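# Hang scaffold bracket on post ring at red-marked hole

## Task

Mount the scaffold bracket on the post's ring at the hole carrying the red mark: slide the bracket's jaws over the ring, bring its tube level so the tube's head touches the post, and seat its wedge fully down into that same hole, standing vertical. The post is free-standing, so when finished it has to be vertical with its whole foot plate resting inside its painted disc.

## Robot and tools

Robot: two arms, left_arm and right_arm, each with six revolute joints and a parallel gripper. Joint order, which every row and every per-joint list follows: waist, shoulder, elbow, forearm roll, wrist pitch, wrist roll. Stated ranges in radians: waist -6.283 to 6.283, shoulder -2.059 to 2.094, elbow -3.927 to 0.192, forearm roll -6.283 to 6.283, wrist pitch -1.693 to 3.142, wrist roll -6.283 to 6.283. Real ends may differ by up to 0.010 rad. A target more than 0.010 rad beyond a range end, and farther out than the current angle, gets the call refused; a target past the real end is clipped there and the result prints "joint sent to its limit".

Frame: all hand positions, orientations and velocities use the scene frame. Origin sits at table-top height, halfway between the two nominal arm bases; +x points out over the table, +z up, and left_arm is on the +y side (not necessarily the image's left). Real bases are offset from nominal; a BASES line, if present, gives their calibrated spots. Printed hand poses can be wrong by a few centimetres, more at long reach.

A row is always 14 plain numbers: left_arm's six joint angles then its opening, followed by right_arm's six angles and opening. Joint values are absolute target angles in radians, the same quantities Joint positions prints, not offsets. Opening runs from -1 (shut) to +1 (wide open); it is a command, so sending 0 means half-closed. To keep a gripper unchanged, resend its current command (see Tool commands). To keep a still joint still, resend its Joint targets value.

execute_actions(actions, cameras): actions is a list of actions; each action is a list of 1 to 15 rows, one row per 1/30 s control step, and if fewer than 15 rows are given the last row is repeated to fill the 15 steps. An empty list just reports state. Each step a joint target is kept within 0.692 rad of the measured angle, and targets that would shift the hand over 70 mm are scaled back, so far goals need several actions. cameras picks images: omitted, null or ["all"] for all, [] for none; names are cam_high, cam_low, cam_left_wrist, cam_right_wrist (each 672x504).

move(target, speed, blend, opening_speed, blocking, cameras): target is one 14-number row or a list of up to 15 such rows, all absolute joint angles in radians, sharing at most 10 s. Joints are interpolated together, so the hand traces a curve and nothing is avoided. speed is the top rate in rad/s of the joint with the longest way to go, 0.01 to 3.14, default 0.5; one value or one per target. blend (rad) rounds corners at intermediate targets; 0 by default. opening_speed (0.2 or more, per second on the -1..1 scale) ramps the finger command. blocking=false returns after about 0.5 s while the motion continues; a new move replaces a running one. The result adds a "move:" line such as done, off_target, moving, held or fault, possibly naming arms, plus limits=held if steps were withheld. done or off_target does not tell you about contact.

wait(seconds): 0 to 10, holds last commands; a running move keeps going. stop(): brakes the running move, needing some distance. zoom_image(camera, region): region [x0, y0, x1, y1] in that camera's pixels, top-left origin, at most 504 by 504, from its latest image. show_instructions(): shows the reference pages. clear_fault(arm): arm is left_arm or right_arm; only clears a torque fault already reported. finished_scene(scene): pass this scene's integer number; ends the scene irreversibly, so only call it once the bracket and post are in their final state.

Result lines: Joint positions and Joint velocities give one block per arm in joint order (rad, rad/s) then the finger-pad gap in m (0.084 fully open); "within noise" means the arm is effectively still and its hand velocities are omitted. Joint targets shows what joints are being driven toward now. Tool commands shows finger commands. grip_measured is the measured opening on the command scale; to hold something, command an opening clearly below it (further below squeezes harder, up to about 24 N per pad). end_effector_position is the point between closed pads, about 2 cm behind the fingertips; fingers point along the gripper's +z and close along its y. Joint torques list total drive output, sign positive toward larger angles, with offsets and noise. Wrist depth gives each wrist camera's 7x7 grid of median distances in mm (195 to 3000), rows split by " / ", "-" for no value. "joint command not followed" means the inter-arm clearance check altered or withheld targets. Camera calibration lines give K, distortion and T_world_to_cam; fixed cameras may be slightly shifted.

Avoid: dropping the bracket or releasing it while it moves; anything leaving the table; knocking the loose post over or off its disc (it may also be nudged briefly by outside pushes); fast or forceful contacts; arms touching or a gripper closing on the other arm's fingers. Contact torque at a load limit (waist 45.7, shoulder 45.8, elbow 28.2, forearm roll 28.2, wrist pitch 15.2, wrist roll 15.8 N m; held weight counts) causes a TORQUE FAULT that stops that arm until clear_fault. A motor stuck at its torque limit for 1 s faults too. Holding loads or straining against unreachable poses heats motors: MOTOR HOT appears at 65 °C and at 80 °C the arm brakes for 30 to 60 s (OVER-TEMPERATURE FAULT). Prefer smooth, moderate motions.

Each tool is called after ">>>" as name(argument=value, ...) on one line, values as JSON.

Reference images:

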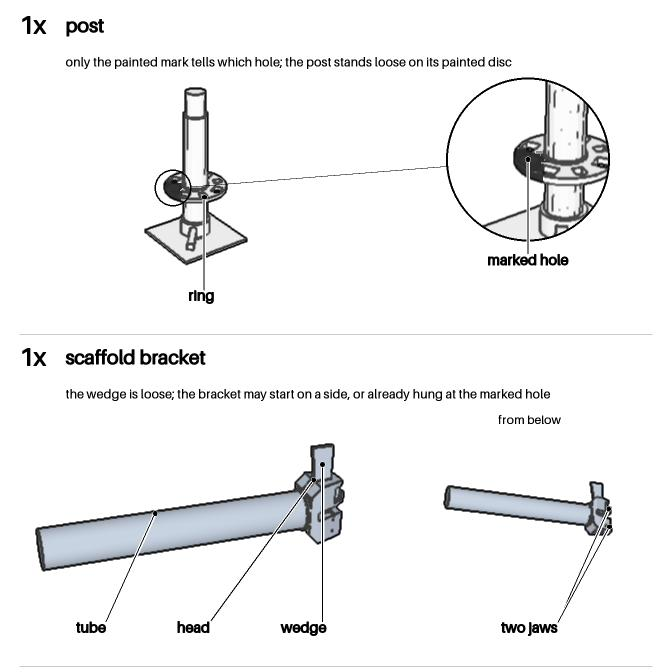

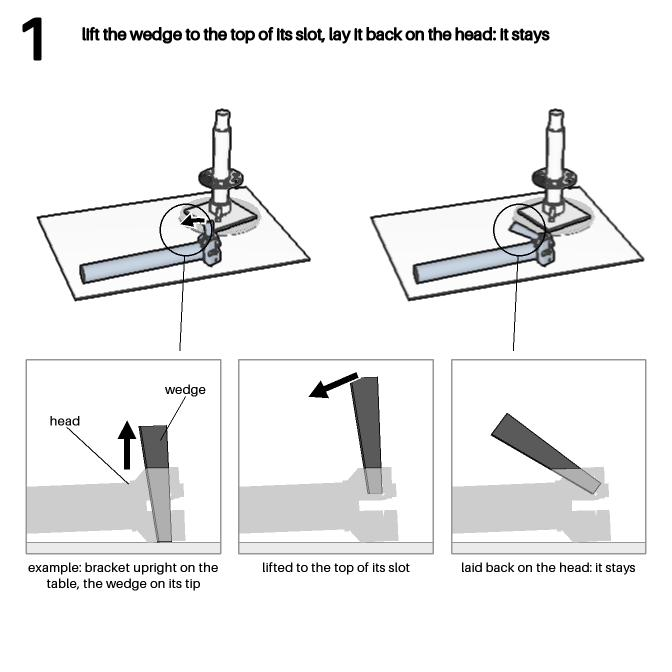

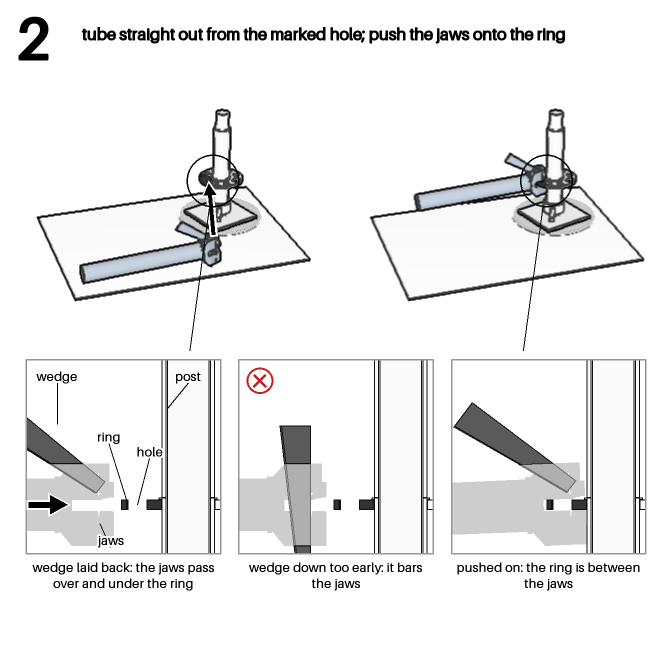

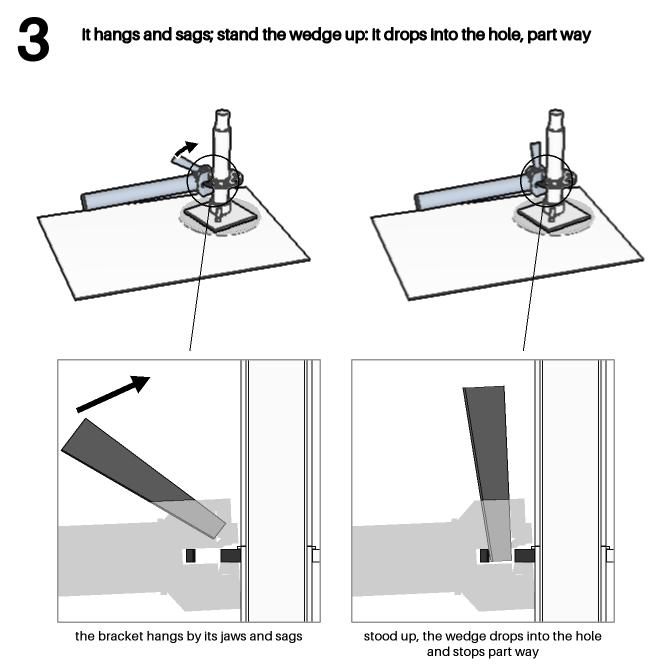

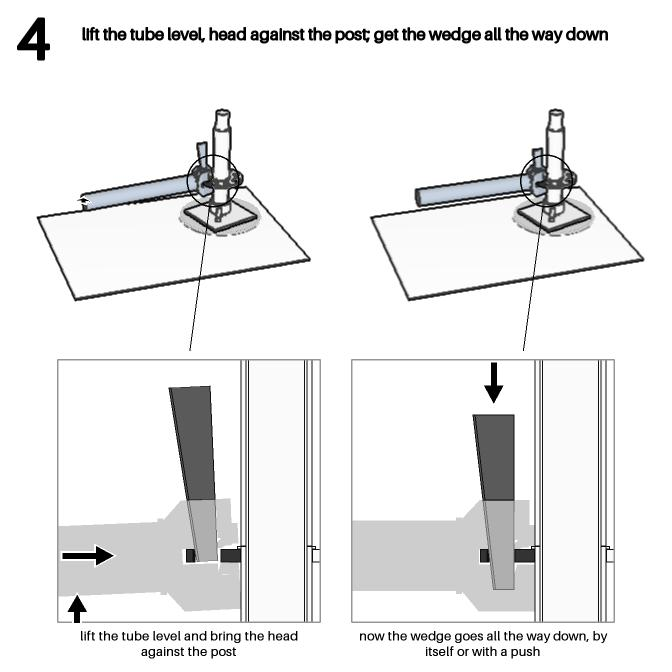

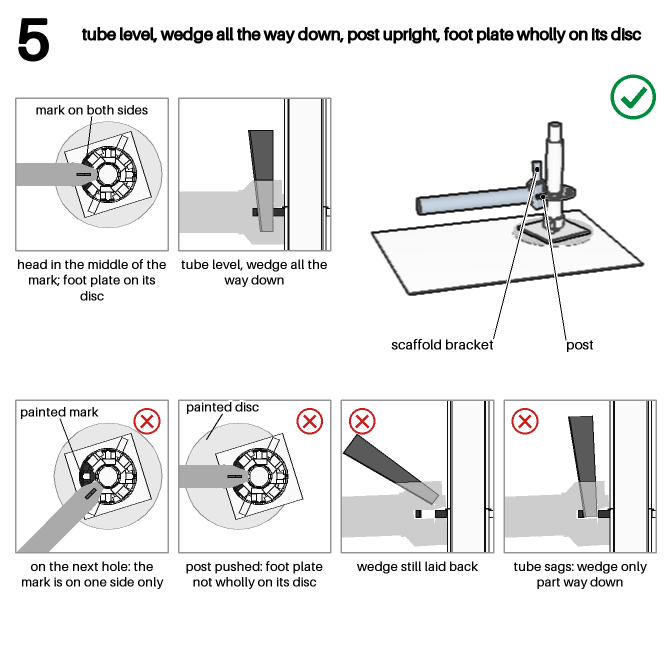

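## Session

>>> wait(seconds=0)

Scene clock: 0.00 s.
left_arm: end_effector_position=(+0.3688, +0.1803, +0.2124) grip_measured=+1.00 end_effector_quat_wxyz=(+0.312, +0.780, -0.478, +0.255) | right_arm: end_effector_position=(+0.5007, +0.0723, +0.2954) grip_measured=+1.00 end_effector_quat_wxyz=(-0.295, +0.859, +0.401, +0.116)
Joint positions: left_arm=[-0.15 -0.468 -0.463 -1.026 0.989 1.612 0.084] | right_arm=[0.529 0.125 -1.327 0.696 1.022 -0.703 0.084]
Joint velocities: within noise
Joint torques (N m): no reading
Wrist depth (mm): cam_left_wrist=[604 614 632 351 805 866 951 / 542 567 407 433 687 739 807 / 483 496 384 394 590 635 681 / 436 446 448 487 524 558 593 / 394 411 423 439 465 494 522 / 361 377 393 406 425 445 463 / 338 351 365 373 392 411 425] | cam_right_wrist=[2335 798 714 668 609 561 407 / 819 745 628 565 573 422 482 / 777 695 559 453 440 499 469 / 710 655 533 467 503 482 449 / 264 539 522 482 473 461 432 / 253 277 490 457 446 437 414 / 579 485 458 431 417 419 395]
Joint targets: left_arm=[-0.150 -0.468 -0.463 -1.026 0.989 1.612] | right_arm=[0.529 0.125 -1.327 0.696 1.022 -0.703]
Tool commands: left_gripper/opening=+1.0 right_gripper/opening=+1.0
camera_calibration:
cam_left_wrist: T_world_to_cam=[[-0.904993, -0.353098, 0.237296, 0.378154], [-0.412503, 0.591874, -0.692479, 0.258952], [0.104064, -0.724574, -0.681296, 0.3678], [0, 0, 0, 1]] pos_world=[0.410771, 0.246757, 0.340165]
cam_right_wrist: T_world_to_cam=[[0.753549, -0.496629, -0.430725, -0.179046], [-0.655543, -0.616781, -0.435712, 0.572007], [-0.0492754, 0.610689, -0.790336, 0.34107], [0, 0, 0, 1]] pos_world=[0.526701, 0.055596, 0.44167]

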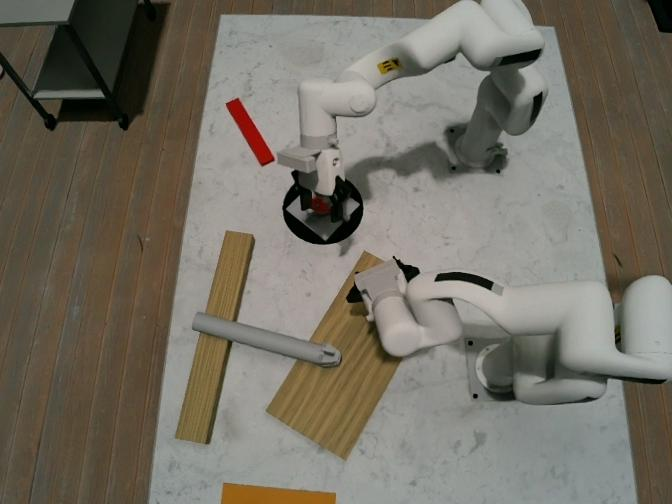

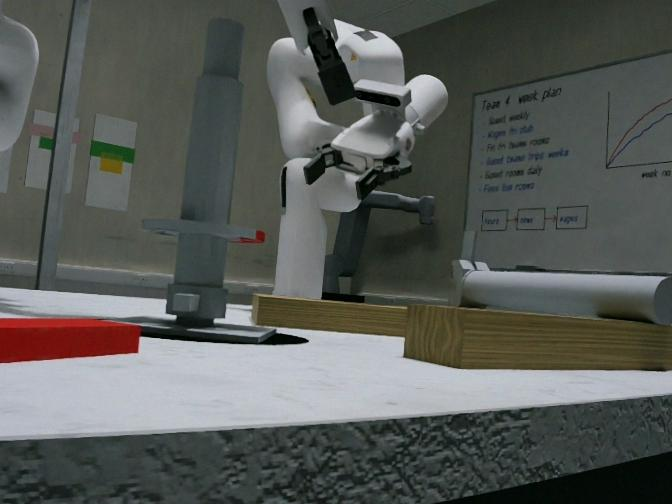

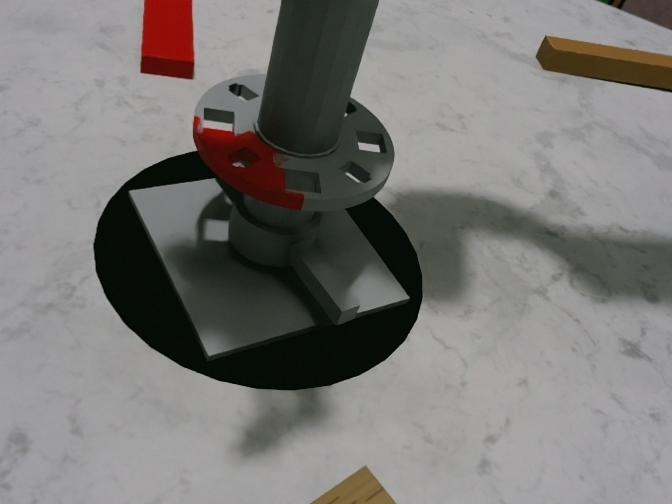

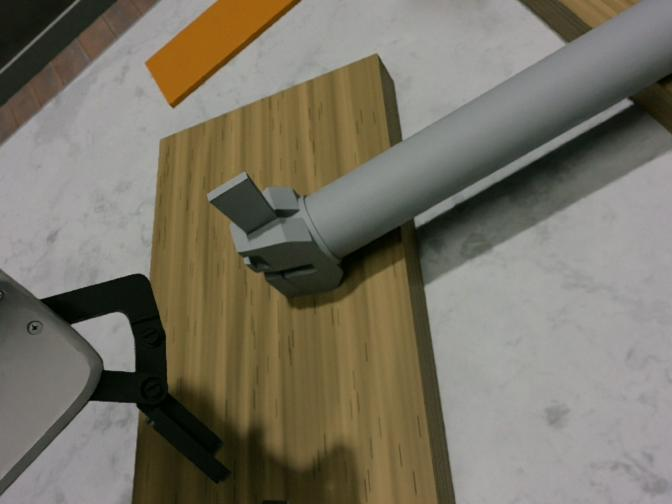

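>>> move(target=[[-0.15,-0.468,-0.463,-1.026,0.989,1.612,1,0.529,-0.6,-1.1,0.696,1.022,-0.703,1],[-0.15,-0.468,-0.463,-1.026,0.989,1.612,1,0.3,-0.6,-1.1,0,1.6,0.3,1],[-0.15,-0.468,-0.463,-1.026,0.989,1.612,1,0.40,-0.301,-1.286,0,1.587,0.40,1],[-0.15,-0.468,-0.463,-1.026,0.989,1.612,1,0.52,-0.221,-1.286,0,1.507,0.52,1]], speed=0.7)

Scene clock: 60.67 s.
left_arm: end_effector_position=(+0.3688, +0.1805, +0.2123) grip_measured=+1.00 end_effector_quat_wxyz=(+0.312, +0.780, -0.478, +0.255) | right_arm: end_effector_position=(+0.4158, -0.1043, +0.3604) grip_measured=+1.00 end_effector_quat_wxyz=(+0.000, +1.000, -0.020, +0.000)
Joint positions: left_arm=[-0.15 -0.468 -0.463 -1.026 0.989 1.612 0.084] | right_arm=[0.52 -0.221 -1.286 0 1.507 0.52 0.084]
Joint velocities: within noise
Joint torques (N m): left_arm=[0.26 -9.76 -20.54 -0.88 -0.46 0.26] | right_arm=[0.31 -12.57 -11.42 -0.3 -2.22 0.02]
Wrist depth (mm): cam_left_wrist=[603 615 634 352 807 863 954 / 541 569 407 433 685 740 806 / 482 495 384 394 592 633 680 / 436 447 448 486 524 555 591 / 394 410 423 439 464 494 521 / 362 376 392 406 425 446 462 / 338 351 365 372 392 410 425] | cam_right_wrist=[489 487 488 487 486 486 484 / 491 489 488 487 487 487 485 / 491 490 - - 383 487 485 / 493 491 490 385 384 487 486 / 492 491 492 484 488 489 488 / 454 491 492 490 490 489 488 / 455 494 492 492 490 489 489]
Joint targets: left_arm=[-0.150 -0.468 -0.463 -1.026 0.989 1.612] | right_arm=[0.520 -0.221 -1.286 0.000 1.507 0.520]
move: done
camera_calibration:
cam_left_wrist: T_world_to_cam=[[-0.905018, -0.353391, 0.236765, 0.378385], [-0.412323, 0.591983, -0.692493, 0.258686], [0.10456, -0.724342, -0.681466, 0.367611], [0, 0, 0, 1]] pos_world=[0.41067, 0.246856, 0.340064]
cam_right_wrist: T_world_to_cam=[[-0.0451594, -0.998807, -0.0185868, -0.0436467], [-0.998976, 0.0451994, -0.00173504, 0.491289], [0.00257308, 0.0184894, -0.999826, 0.488135], [0, 0, 0, 1]] pos_world=[0.487559, -0.0748259, 0.488091]

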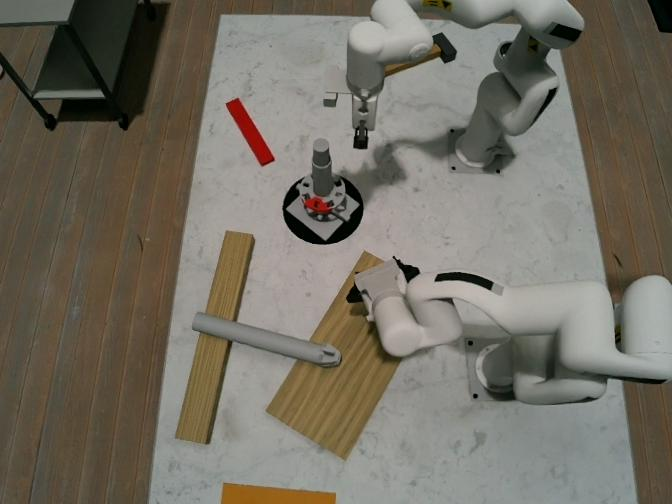

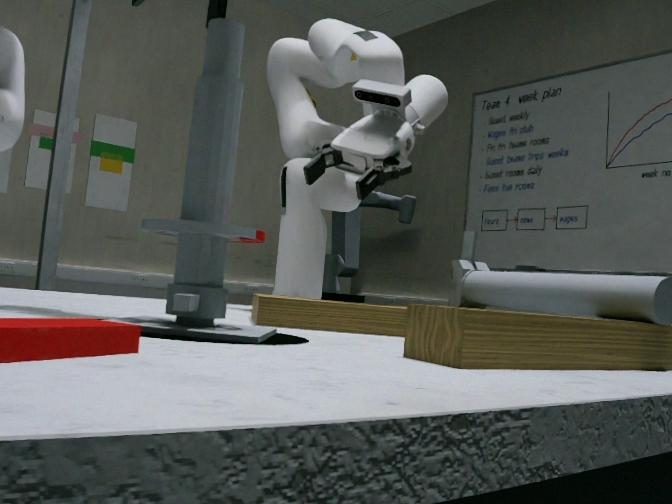

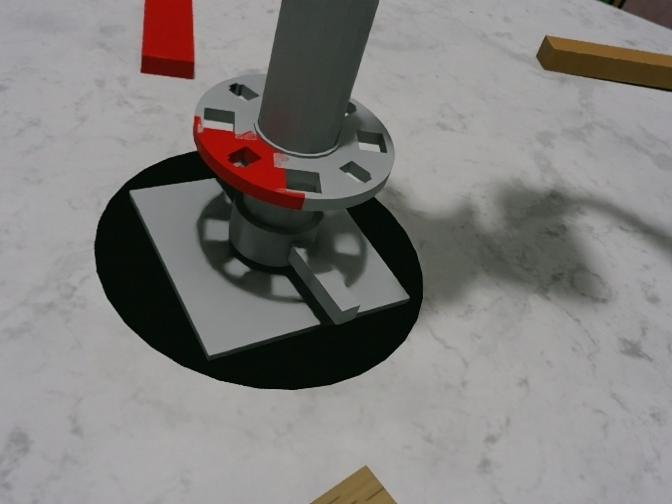

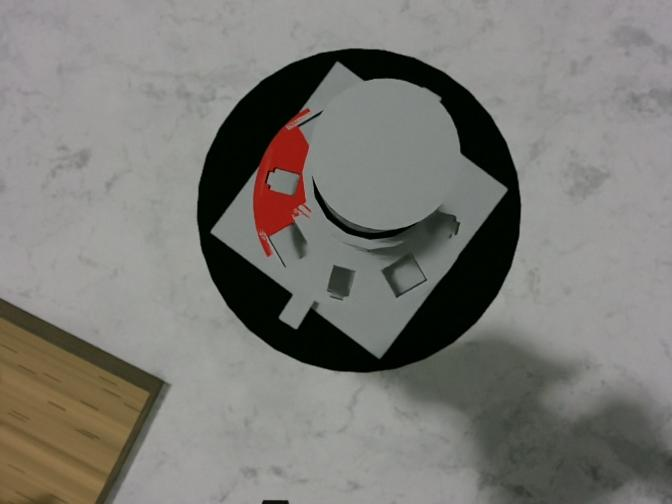

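>>> move(target=[[-0.15,-0.468,-0.463,-1.026,0.989,1.612,1,0.42,-0.23,-1.65,0,1.88,1.464,1],[-0.15,-0.468,-0.463,-1.026,0.989,1.612,1,0.464,0.174,-1.826,0,1.652,1.464,1]], speed=[0.6,0.4])

>>> zoom_image(camera="cam_low", region=[100, 0, 400, 225])

Scene clock: 93.23 s.
left_arm: end_effector_position=(+0.3688, +0.1805, +0.2123) grip_measured=+1.00 end_effector_quat_wxyz=(+0.312, +0.780, -0.478, +0.255) | right_arm: end_effector_position=(+0.5174, -0.0837, +0.3916) grip_measured=+1.00 end_effector_quat_wxyz=(+0.000, +0.868, -0.497, +0.000)
Joint positions: left_arm=[-0.15 -0.468 -0.463 -1.026 0.989 1.612 0.084] | right_arm=[0.464 0.174 -1.826 0 1.652 1.464 0.084]
Joint velocities: within noise
Joint torques (N m): left_arm=[-0.2 -9.66 -20.23 -1.06 -0.46 0.09] | right_arm=[0.15 -17.87 -10.93 -0.3 -2.37 -0.01]
Wrist depth (mm): cam_left_wrist=[604 614 633 352 808 865 953 / 542 567 407 432 687 742 805 / 483 495 384 394 591 634 681 / 436 447 448 486 525 558 595 / 394 411 424 439 464 494 522 / 361 376 392 406 425 446 462 / 338 351 365 373 393 410 425] | cam_right_wrist=[520 520 520 518 518 518 517 / 521 520 520 519 518 518 518 / 521 521 520 519 519 518 519 / 522 522 521 520 514 518 518 / 490 522 522 416 415 519 518 / 476 522 522 416 265 519 520 / 525 523 521 - 203 203 521]
Joint targets: left_arm=[-0.150 -0.468 -0.463 -1.026 0.989 1.612] | right_arm=[0.464 0.174 -1.826 0.000 1.652 1.464]
move: done
camera_calibration:
cam_left_wrist: T_world_to_cam=[[-0.905018, -0.353391, 0.236765, 0.378385], [-0.412323, 0.591983, -0.692493, 0.258686], [0.10456, -0.724342, -0.681466, 0.367611], [0, 0, 0, 1]] pos_world=[0.41067, 0.246856, 0.340064]
cam_right_wrist: T_world_to_cam=[[-0.864869, -0.501653, -0.0186002, 0.447928], [-0.501712, 0.865033, -0.00170855, 0.403183], [0.0169469, 0.00785424, -0.999826, 0.510359], [0, 0, 0, 1]] pos_world=[0.581031, -0.128071, 0.519291]

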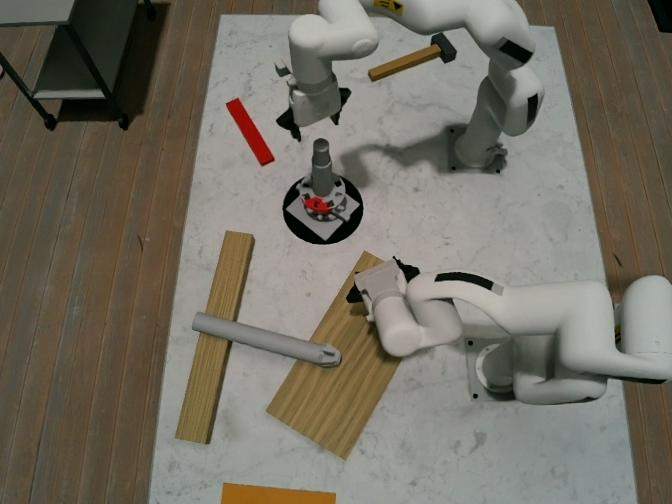

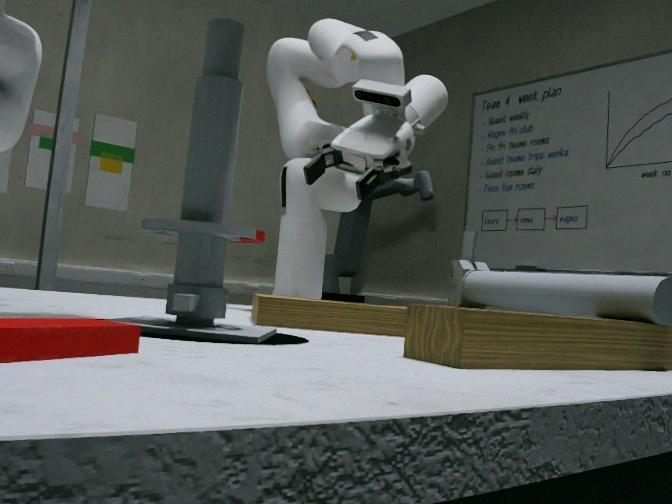

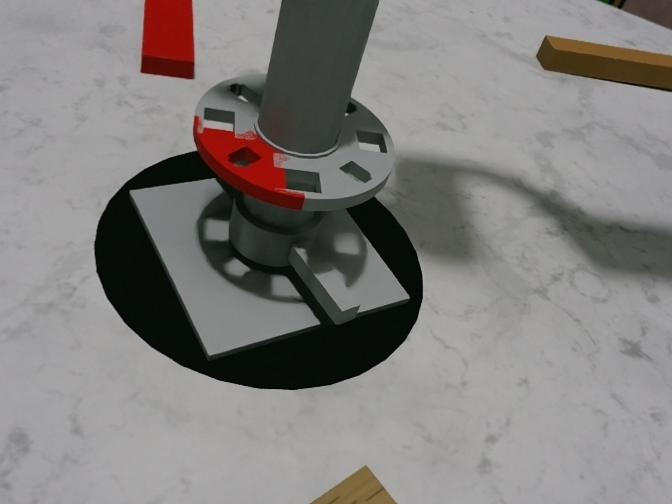

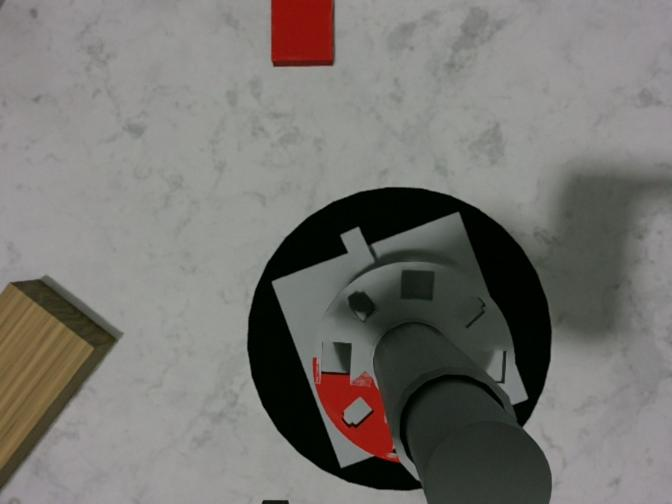

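Scaled by 1.680 from the camera's 672x504 image, which has a finer 960x720 frame.

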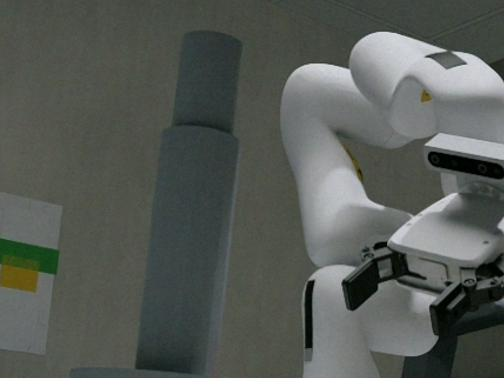

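>>> move(target=[[-0.15,-0.468,-0.463,-1.026,0.989,1.612,1,0.461,0.116,-1.5065,0,1.39,1.464,1],[-0.15,-0.468,-0.463,-1.026,0.989,1.612,1,0.461,0.116,-1.5065,0,1.39,1.464,-0.6]], speed=0.2, opening_speed=0.8)

Scene clock: 107.70 s.
left_arm: end_effector_position=(+0.3688, +0.1805, +0.2123) grip_measured=+1.00 end_effector_quat_wxyz=(+0.312, +0.780, -0.478, +0.255) | right_arm: end_effector_position=(+0.5181, -0.0851, +0.3068) grip_measured=-0.15 end_effector_quat_wxyz=(+0.000, +0.867, -0.498, +0.000)
Joint positions: left_arm=[-0.15 -0.468 -0.463 -1.026 0.989 1.612 0.084] | right_arm=[0.461 0.116 -1.507 0 1.39 1.464 0.038]
Joint velocities: within noise
Joint torques (N m): left_arm=[-0.17 -9.35 -19.61 -1.17 -0.47 0.14] | right_arm=[-0.17 -16.94 -10.45 0.24 -2.17 -0.14]
Wrist depth (mm): cam_left_wrist=[604 613 361 706 805 861 954 / 541 567 383 447 684 743 809 / 483 489 384 409 595 632 684 / 436 443 442 494 524 557 593 / 393 410 423 435 464 493 521 / 361 377 393 406 424 446 463 / 338 351 365 373 393 410 426] | cam_right_wrist=[436 435 434 434 434 433 432 / 435 434 435 435 433 433 433 / 437 436 436 435 435 434 433 / 437 436 436 429 429 434 433 / 436 437 436 331 330 434 434 / 437 437 436 331 254 429 434 / 439 437 438 - - 435 434]
Joint targets: left_arm=[-0.150 -0.468 -0.463 -1.026 0.989 1.612] | right_arm=[0.461 0.116 -1.506 0.000 1.390 1.464]
move: done
camera_calibration:
cam_left_wrist: T_world_to_cam=[[-0.905018, -0.353391, 0.236765, 0.378385], [-0.412323, 0.591983, -0.692493, 0.258686], [0.10456, -0.724342, -0.681466, 0.367611], [0, 0, 0, 1]] pos_world=[0.41067, 0.246856, 0.340064]
cam_right_wrist: T_world_to_cam=[[-0.866321, -0.499122, -0.0191081, 0.447366], [-0.499184, 0.866494, -0.00173842, 0.403406], [0.0174247, 0.00803242, -0.999816, 0.42542], [0, 0, 0, 1]] pos_world=[0.581524, -0.129676, 0.434591]

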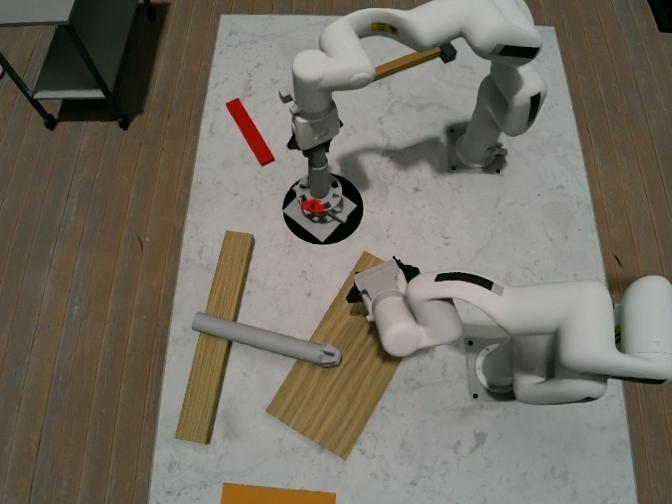

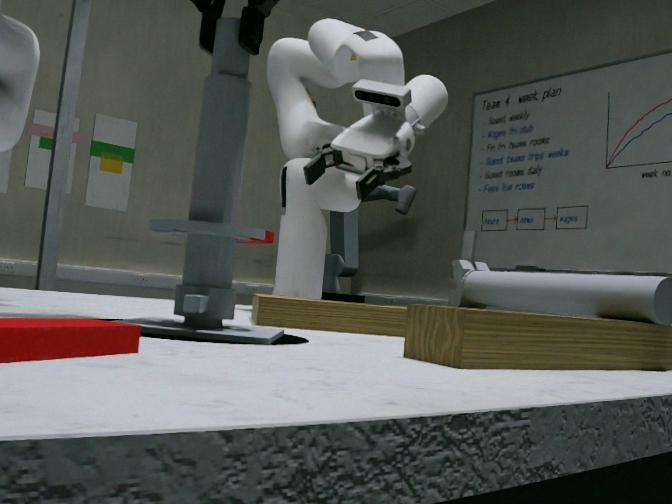

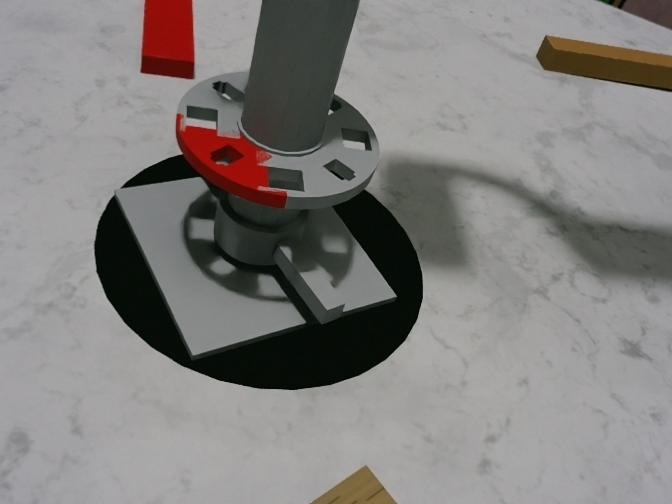

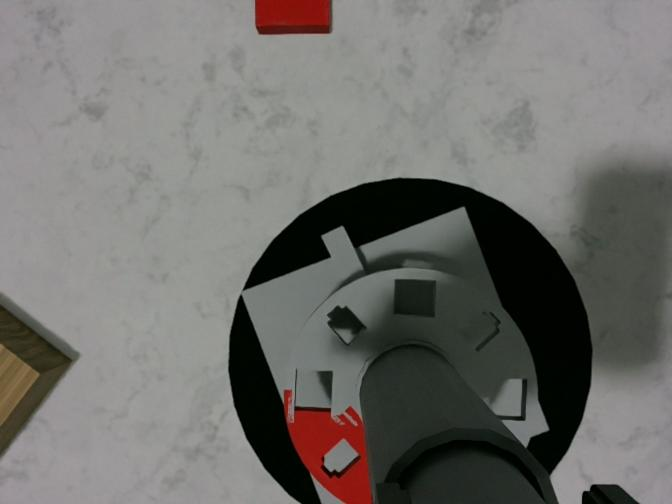

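>>> move(target=[[-0.15,-0.468,-0.463,-1.026,0.989,1.612,1,0.461,0.0892,-1.4725,0,1.383,-0.406,-0.6],[-0.15,-0.468,-0.463,-1.026,0.989,1.612,1,0.461,0.0892,-1.4725,0,1.383,-0.406,1]], speed=0.4, opening_speed=1)

Scene clock: 121.70 s.
left_arm: end_effector_position=(+0.3688, +0.1805, +0.2123) grip_measured=+1.00 end_effector_quat_wxyz=(+0.312, +0.780, -0.478, +0.255) | right_arm: end_effector_position=(+0.5114, -0.0881, +0.3064) grip_measured=+1.00 end_effector_quat_wxyz=(+0.000, +0.916, +0.402, +0.000)
Joint positions: left_arm=[-0.15 -0.468 -0.463 -1.026 0.989 1.612 0.084] | right_arm=[0.461 0.089 -1.473 0 1.383 -0.406 0.084]
Joint velocities: within noise
Joint torques (N m): left_arm=[-0.08 -9.84 -20.13 -0.99 -0.44 0] | right_arm=[0.15 -18.2 -11.53 -0.15 -2.06 -0.23]
Wrist depth (mm): cam_left_wrist=[604 615 670 368 770 863 955 / 542 567 450 399 672 743 806 / 483 504 474 403 572 635 682 / 435 447 464 472 515 557 593 / 394 410 429 439 462 493 523 / 361 376 393 405 424 446 463 / 338 351 365 372 393 411 425] | cam_right_wrist=[435 434 435 433 432 430 429 / 436 436 435 434 433 431 430 / 421 437 435 434 433 431 430 / 400 436 435 435 433 433 431 / 438 438 436 430 428 432 432 / 440 438 436 332 330 428 433 / 440 440 438 331 238 330 432]
Joint targets: left_arm=[-0.150 -0.468 -0.463 -1.026 0.989 1.612] | right_arm=[0.461 0.089 -1.472 0.000 1.383 -0.406]
move: done
camera_calibration:
cam_left_wrist: T_world_to_cam=[[-0.905018, -0.353391, 0.236765, 0.378385], [-0.412323, 0.591983, -0.692493, 0.258686], [0.10456, -0.724342, -0.681466, 0.367611], [0, 0, 0, 1]] pos_world=[0.41067, 0.246856, 0.340064]
cam_right_wrist: T_world_to_cam=[[0.732314, -0.680718, -0.0183855, -0.393683], [-0.680858, -0.732413, -0.00192213, 0.354734], [-0.0121574, 0.0139255, -0.999829, 0.440823], [0, 0, 0, 1]] pos_world=[0.535182, -0.0143147, 0.434191]

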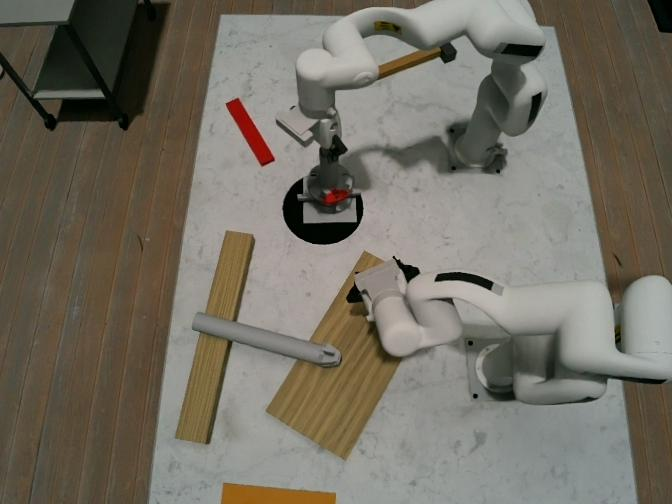

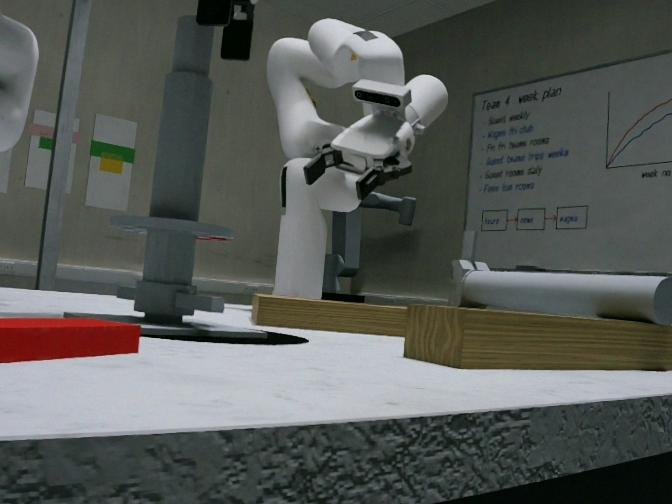

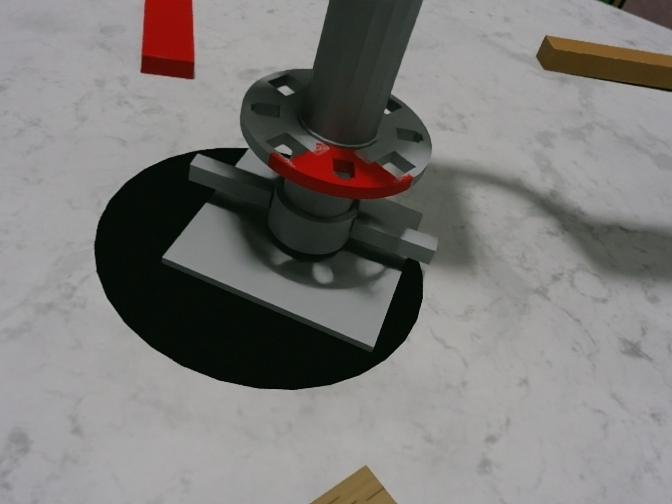

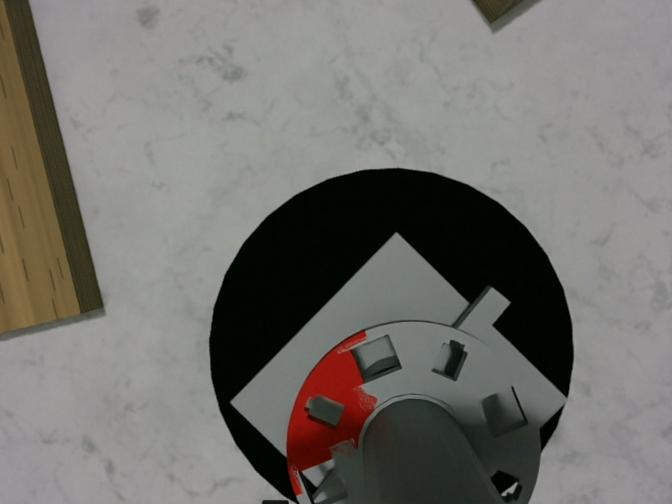

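>>> move(target=[[-0.15,-0.468,-0.463,-1.026,0.989,1.612,1,0.4318,0.0137,-1.3828,0,1.369,-0.435,1],[-0.15,-0.468,-0.463,-1.026,0.989,1.612,1,0.4318,0.0137,-1.3828,0,1.369,-0.435,-0.6]], speed=0.15, opening_speed=0.8)

Scene clock: 155.20 s.
left_arm: end_effector_position=(+0.3688, +0.1805, +0.2123) grip_measured=+1.00 end_effector_quat_wxyz=(+0.312, +0.780, -0.478, +0.255) | right_arm: end_effector_position=(+0.4977, -0.1098, +0.3066) grip_measured=-0.15 end_effector_quat_wxyz=(+0.000, +0.916, +0.402, +0.000)
Joint positions: left_arm=[-0.15 -0.468 -0.463 -1.026 0.989 1.612 0.084] | right_arm=[0.432 0.014 -1.383 0 1.369 -0.435 0.038]
Joint velocities: within noise
Joint torques (N m): left_arm=[-0.18 -9.25 -20.03 -1.12 -0.35 -0.04] | right_arm=[-2.42 -13.66 -9.92 -1.52 -2.18 -0.15]
Wrist depth (mm): cam_left_wrist=[605 614 675 370 789 864 956 / 542 568 437 404 673 740 804 / 482 505 476 416 574 633 680 / 435 447 468 478 514 556 593 / 394 410 429 442 465 493 521 / 361 377 393 405 425 446 463 / 338 351 365 372 392 410 425] | cam_right_wrist=[436 435 435 433 432 431 430 / 437 436 434 434 433 431 431 / 417 436 436 434 433 432 431 / 403 438 436 436 428 433 431 / 439 438 437 331 330 433 432 / 439 438 437 332 262 428 433 / 441 440 437 - - 434 434]
Joint targets: left_arm=[-0.150 -0.468 -0.463 -1.026 0.989 1.612] | right_arm=[0.432 0.014 -1.383 0.000 1.369 -0.435]
move: done
camera_calibration:
cam_left_wrist: T_world_to_cam=[[-0.905018, -0.353391, 0.236765, 0.378385], [-0.412323, 0.591983, -0.692493, 0.258686], [0.10456, -0.724342, -0.681466, 0.367611], [0, 0, 0, 1]] pos_world=[0.41067, 0.246856, 0.340064]
cam_right_wrist: T_world_to_cam=[[0.732163, -0.680877, -0.0185301, -0.398358], [-0.681017, -0.732265, -0.00178252, 0.329608], [-0.0123553, 0.0139244, -0.999827, 0.441161], [0, 0, 0, 1]] pos_world=[0.521582, -0.0360152, 0.434291]

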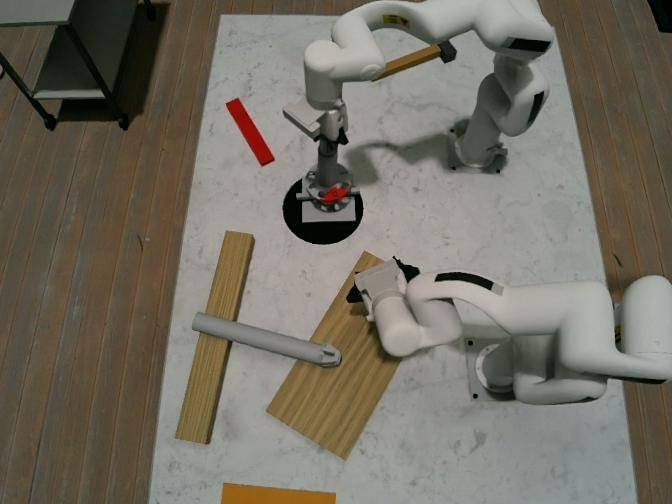

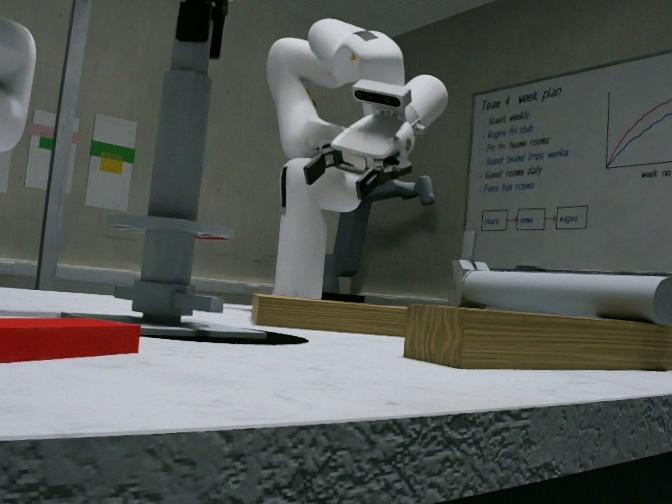

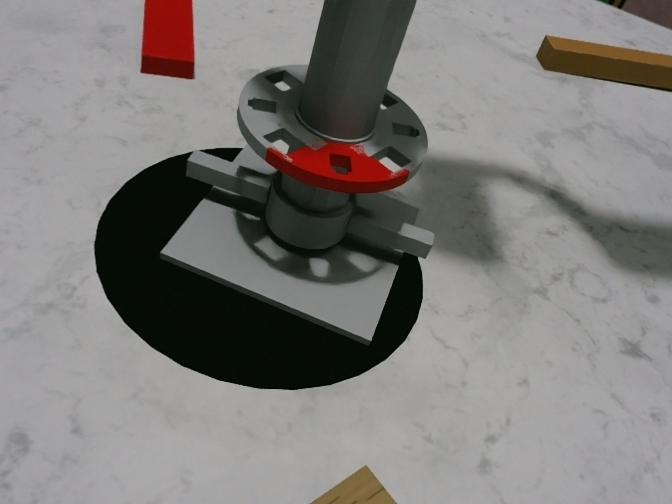

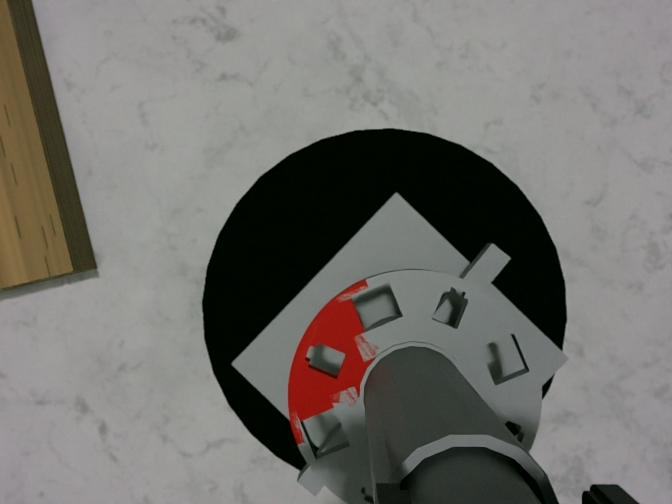

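>>> move(target=[[-0.15,-0.468,-0.463,-1.026,0.989,1.612,1,0.4726,0.1075,-1.4953,0,1.388,-0.394,-1],[-0.15,-0.468,-0.463,-1.026,0.989,1.612,1,0.4726,0.1075,-1.4953,0,1.388,-0.394,1]], speed=0.04, opening_speed=0.8)

Scene clock: 168.80 s.
left_arm: end_effector_position=(+0.3688, +0.1805, +0.2123) grip_measured=+1.00 end_effector_quat_wxyz=(+0.312, +0.780, -0.478, +0.255) | right_arm: end_effector_position=(+0.5134, -0.0807, +0.3065) grip_measured=+1.00 end_effector_quat_wxyz=(+0.000, +0.916, +0.402, +0.000)
Joint positions: left_arm=[-0.15 -0.468 -0.463 -1.026 0.989 1.612 0.084] | right_arm=[0.473 0.107 -1.495 0 1.388 -0.394 0.084]
Joint velocities: within noise
Joint torques (N m): left_arm=[-0.07 -9.69 -20.3 -1.11 -0.42 0.06] | right_arm=[-0.91 -18.75 -11.59 -0.53 -1.98 -0.15]
Wrist depth (mm): cam_left_wrist=[605 613 634 354 808 867 953 / 543 567 400 433 685 740 805 / 483 489 391 405 592 633 681 / 436 443 454 465 523 555 593 / 394 410 424 445 463 493 522 / 361 377 393 406 425 445 463 / 338 351 365 373 393 411 424] | cam_right_wrist=[435 435 434 433 432 430 430 / 435 436 433 433 432 431 430 / 417 436 434 434 433 432 430 / 401 436 436 435 427 431 431 / 401 438 436 331 330 433 432 / 441 438 438 331 263 427 433 / 440 439 439 - - 435 434]
Joint targets: left_arm=[-0.150 -0.468 -0.463 -1.026 0.989 1.612] | right_arm=[0.473 0.107 -1.495 0.000 1.388 -0.394]
move: done
camera_calibration:
cam_left_wrist: T_world_to_cam=[[-0.905018, -0.353391, 0.236765, 0.378385], [-0.412323, 0.591983, -0.692493, 0.258686], [0.10456, -0.724342, -0.681466, 0.367611], [0, 0, 0, 1]] pos_world=[0.41067, 0.246856, 0.340064]
cam_right_wrist: T_world_to_cam=[[0.732017, -0.681034, -0.0185385, -0.389961], [-0.681171, -0.732123, -0.0014965, 0.361568], [-0.0125533, 0.0137233, -0.999827, 0.440954], [0, 0, 0, 1]] pos_world=[0.537283, -0.00691614, 0.43419]

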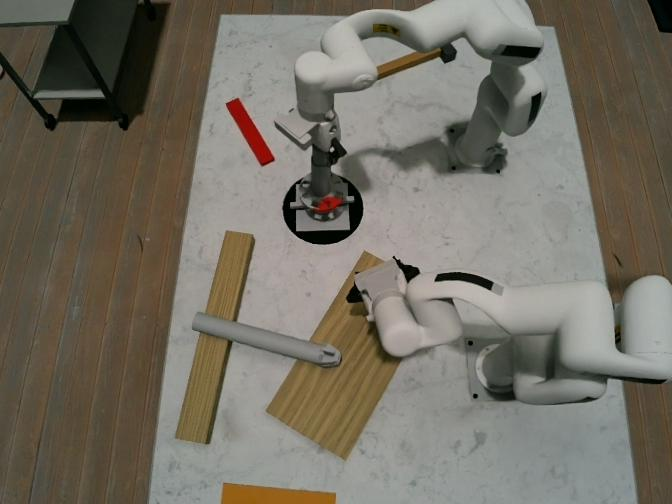

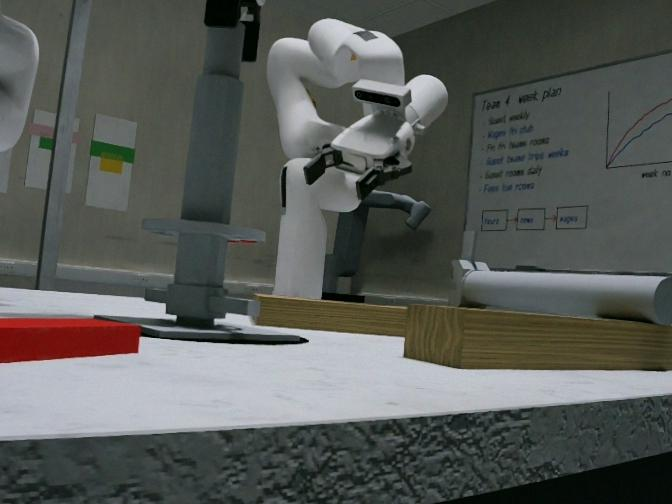

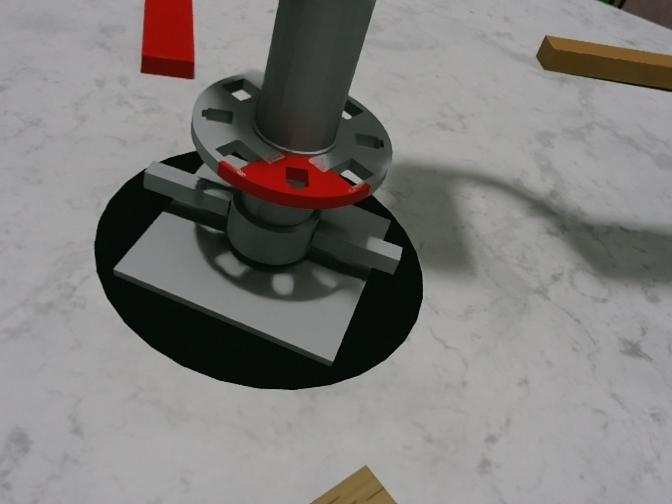

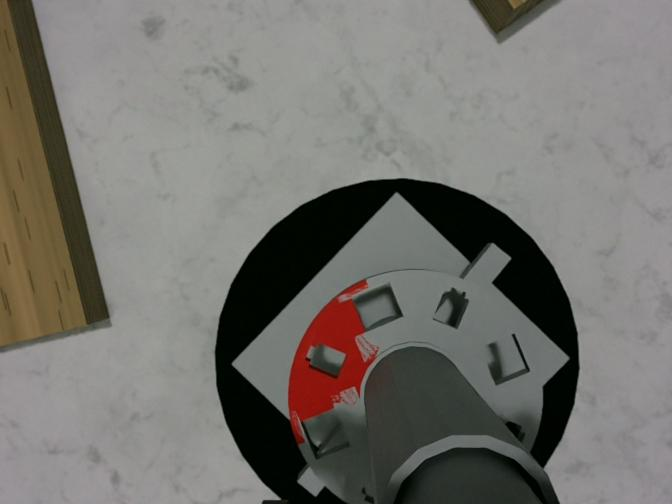

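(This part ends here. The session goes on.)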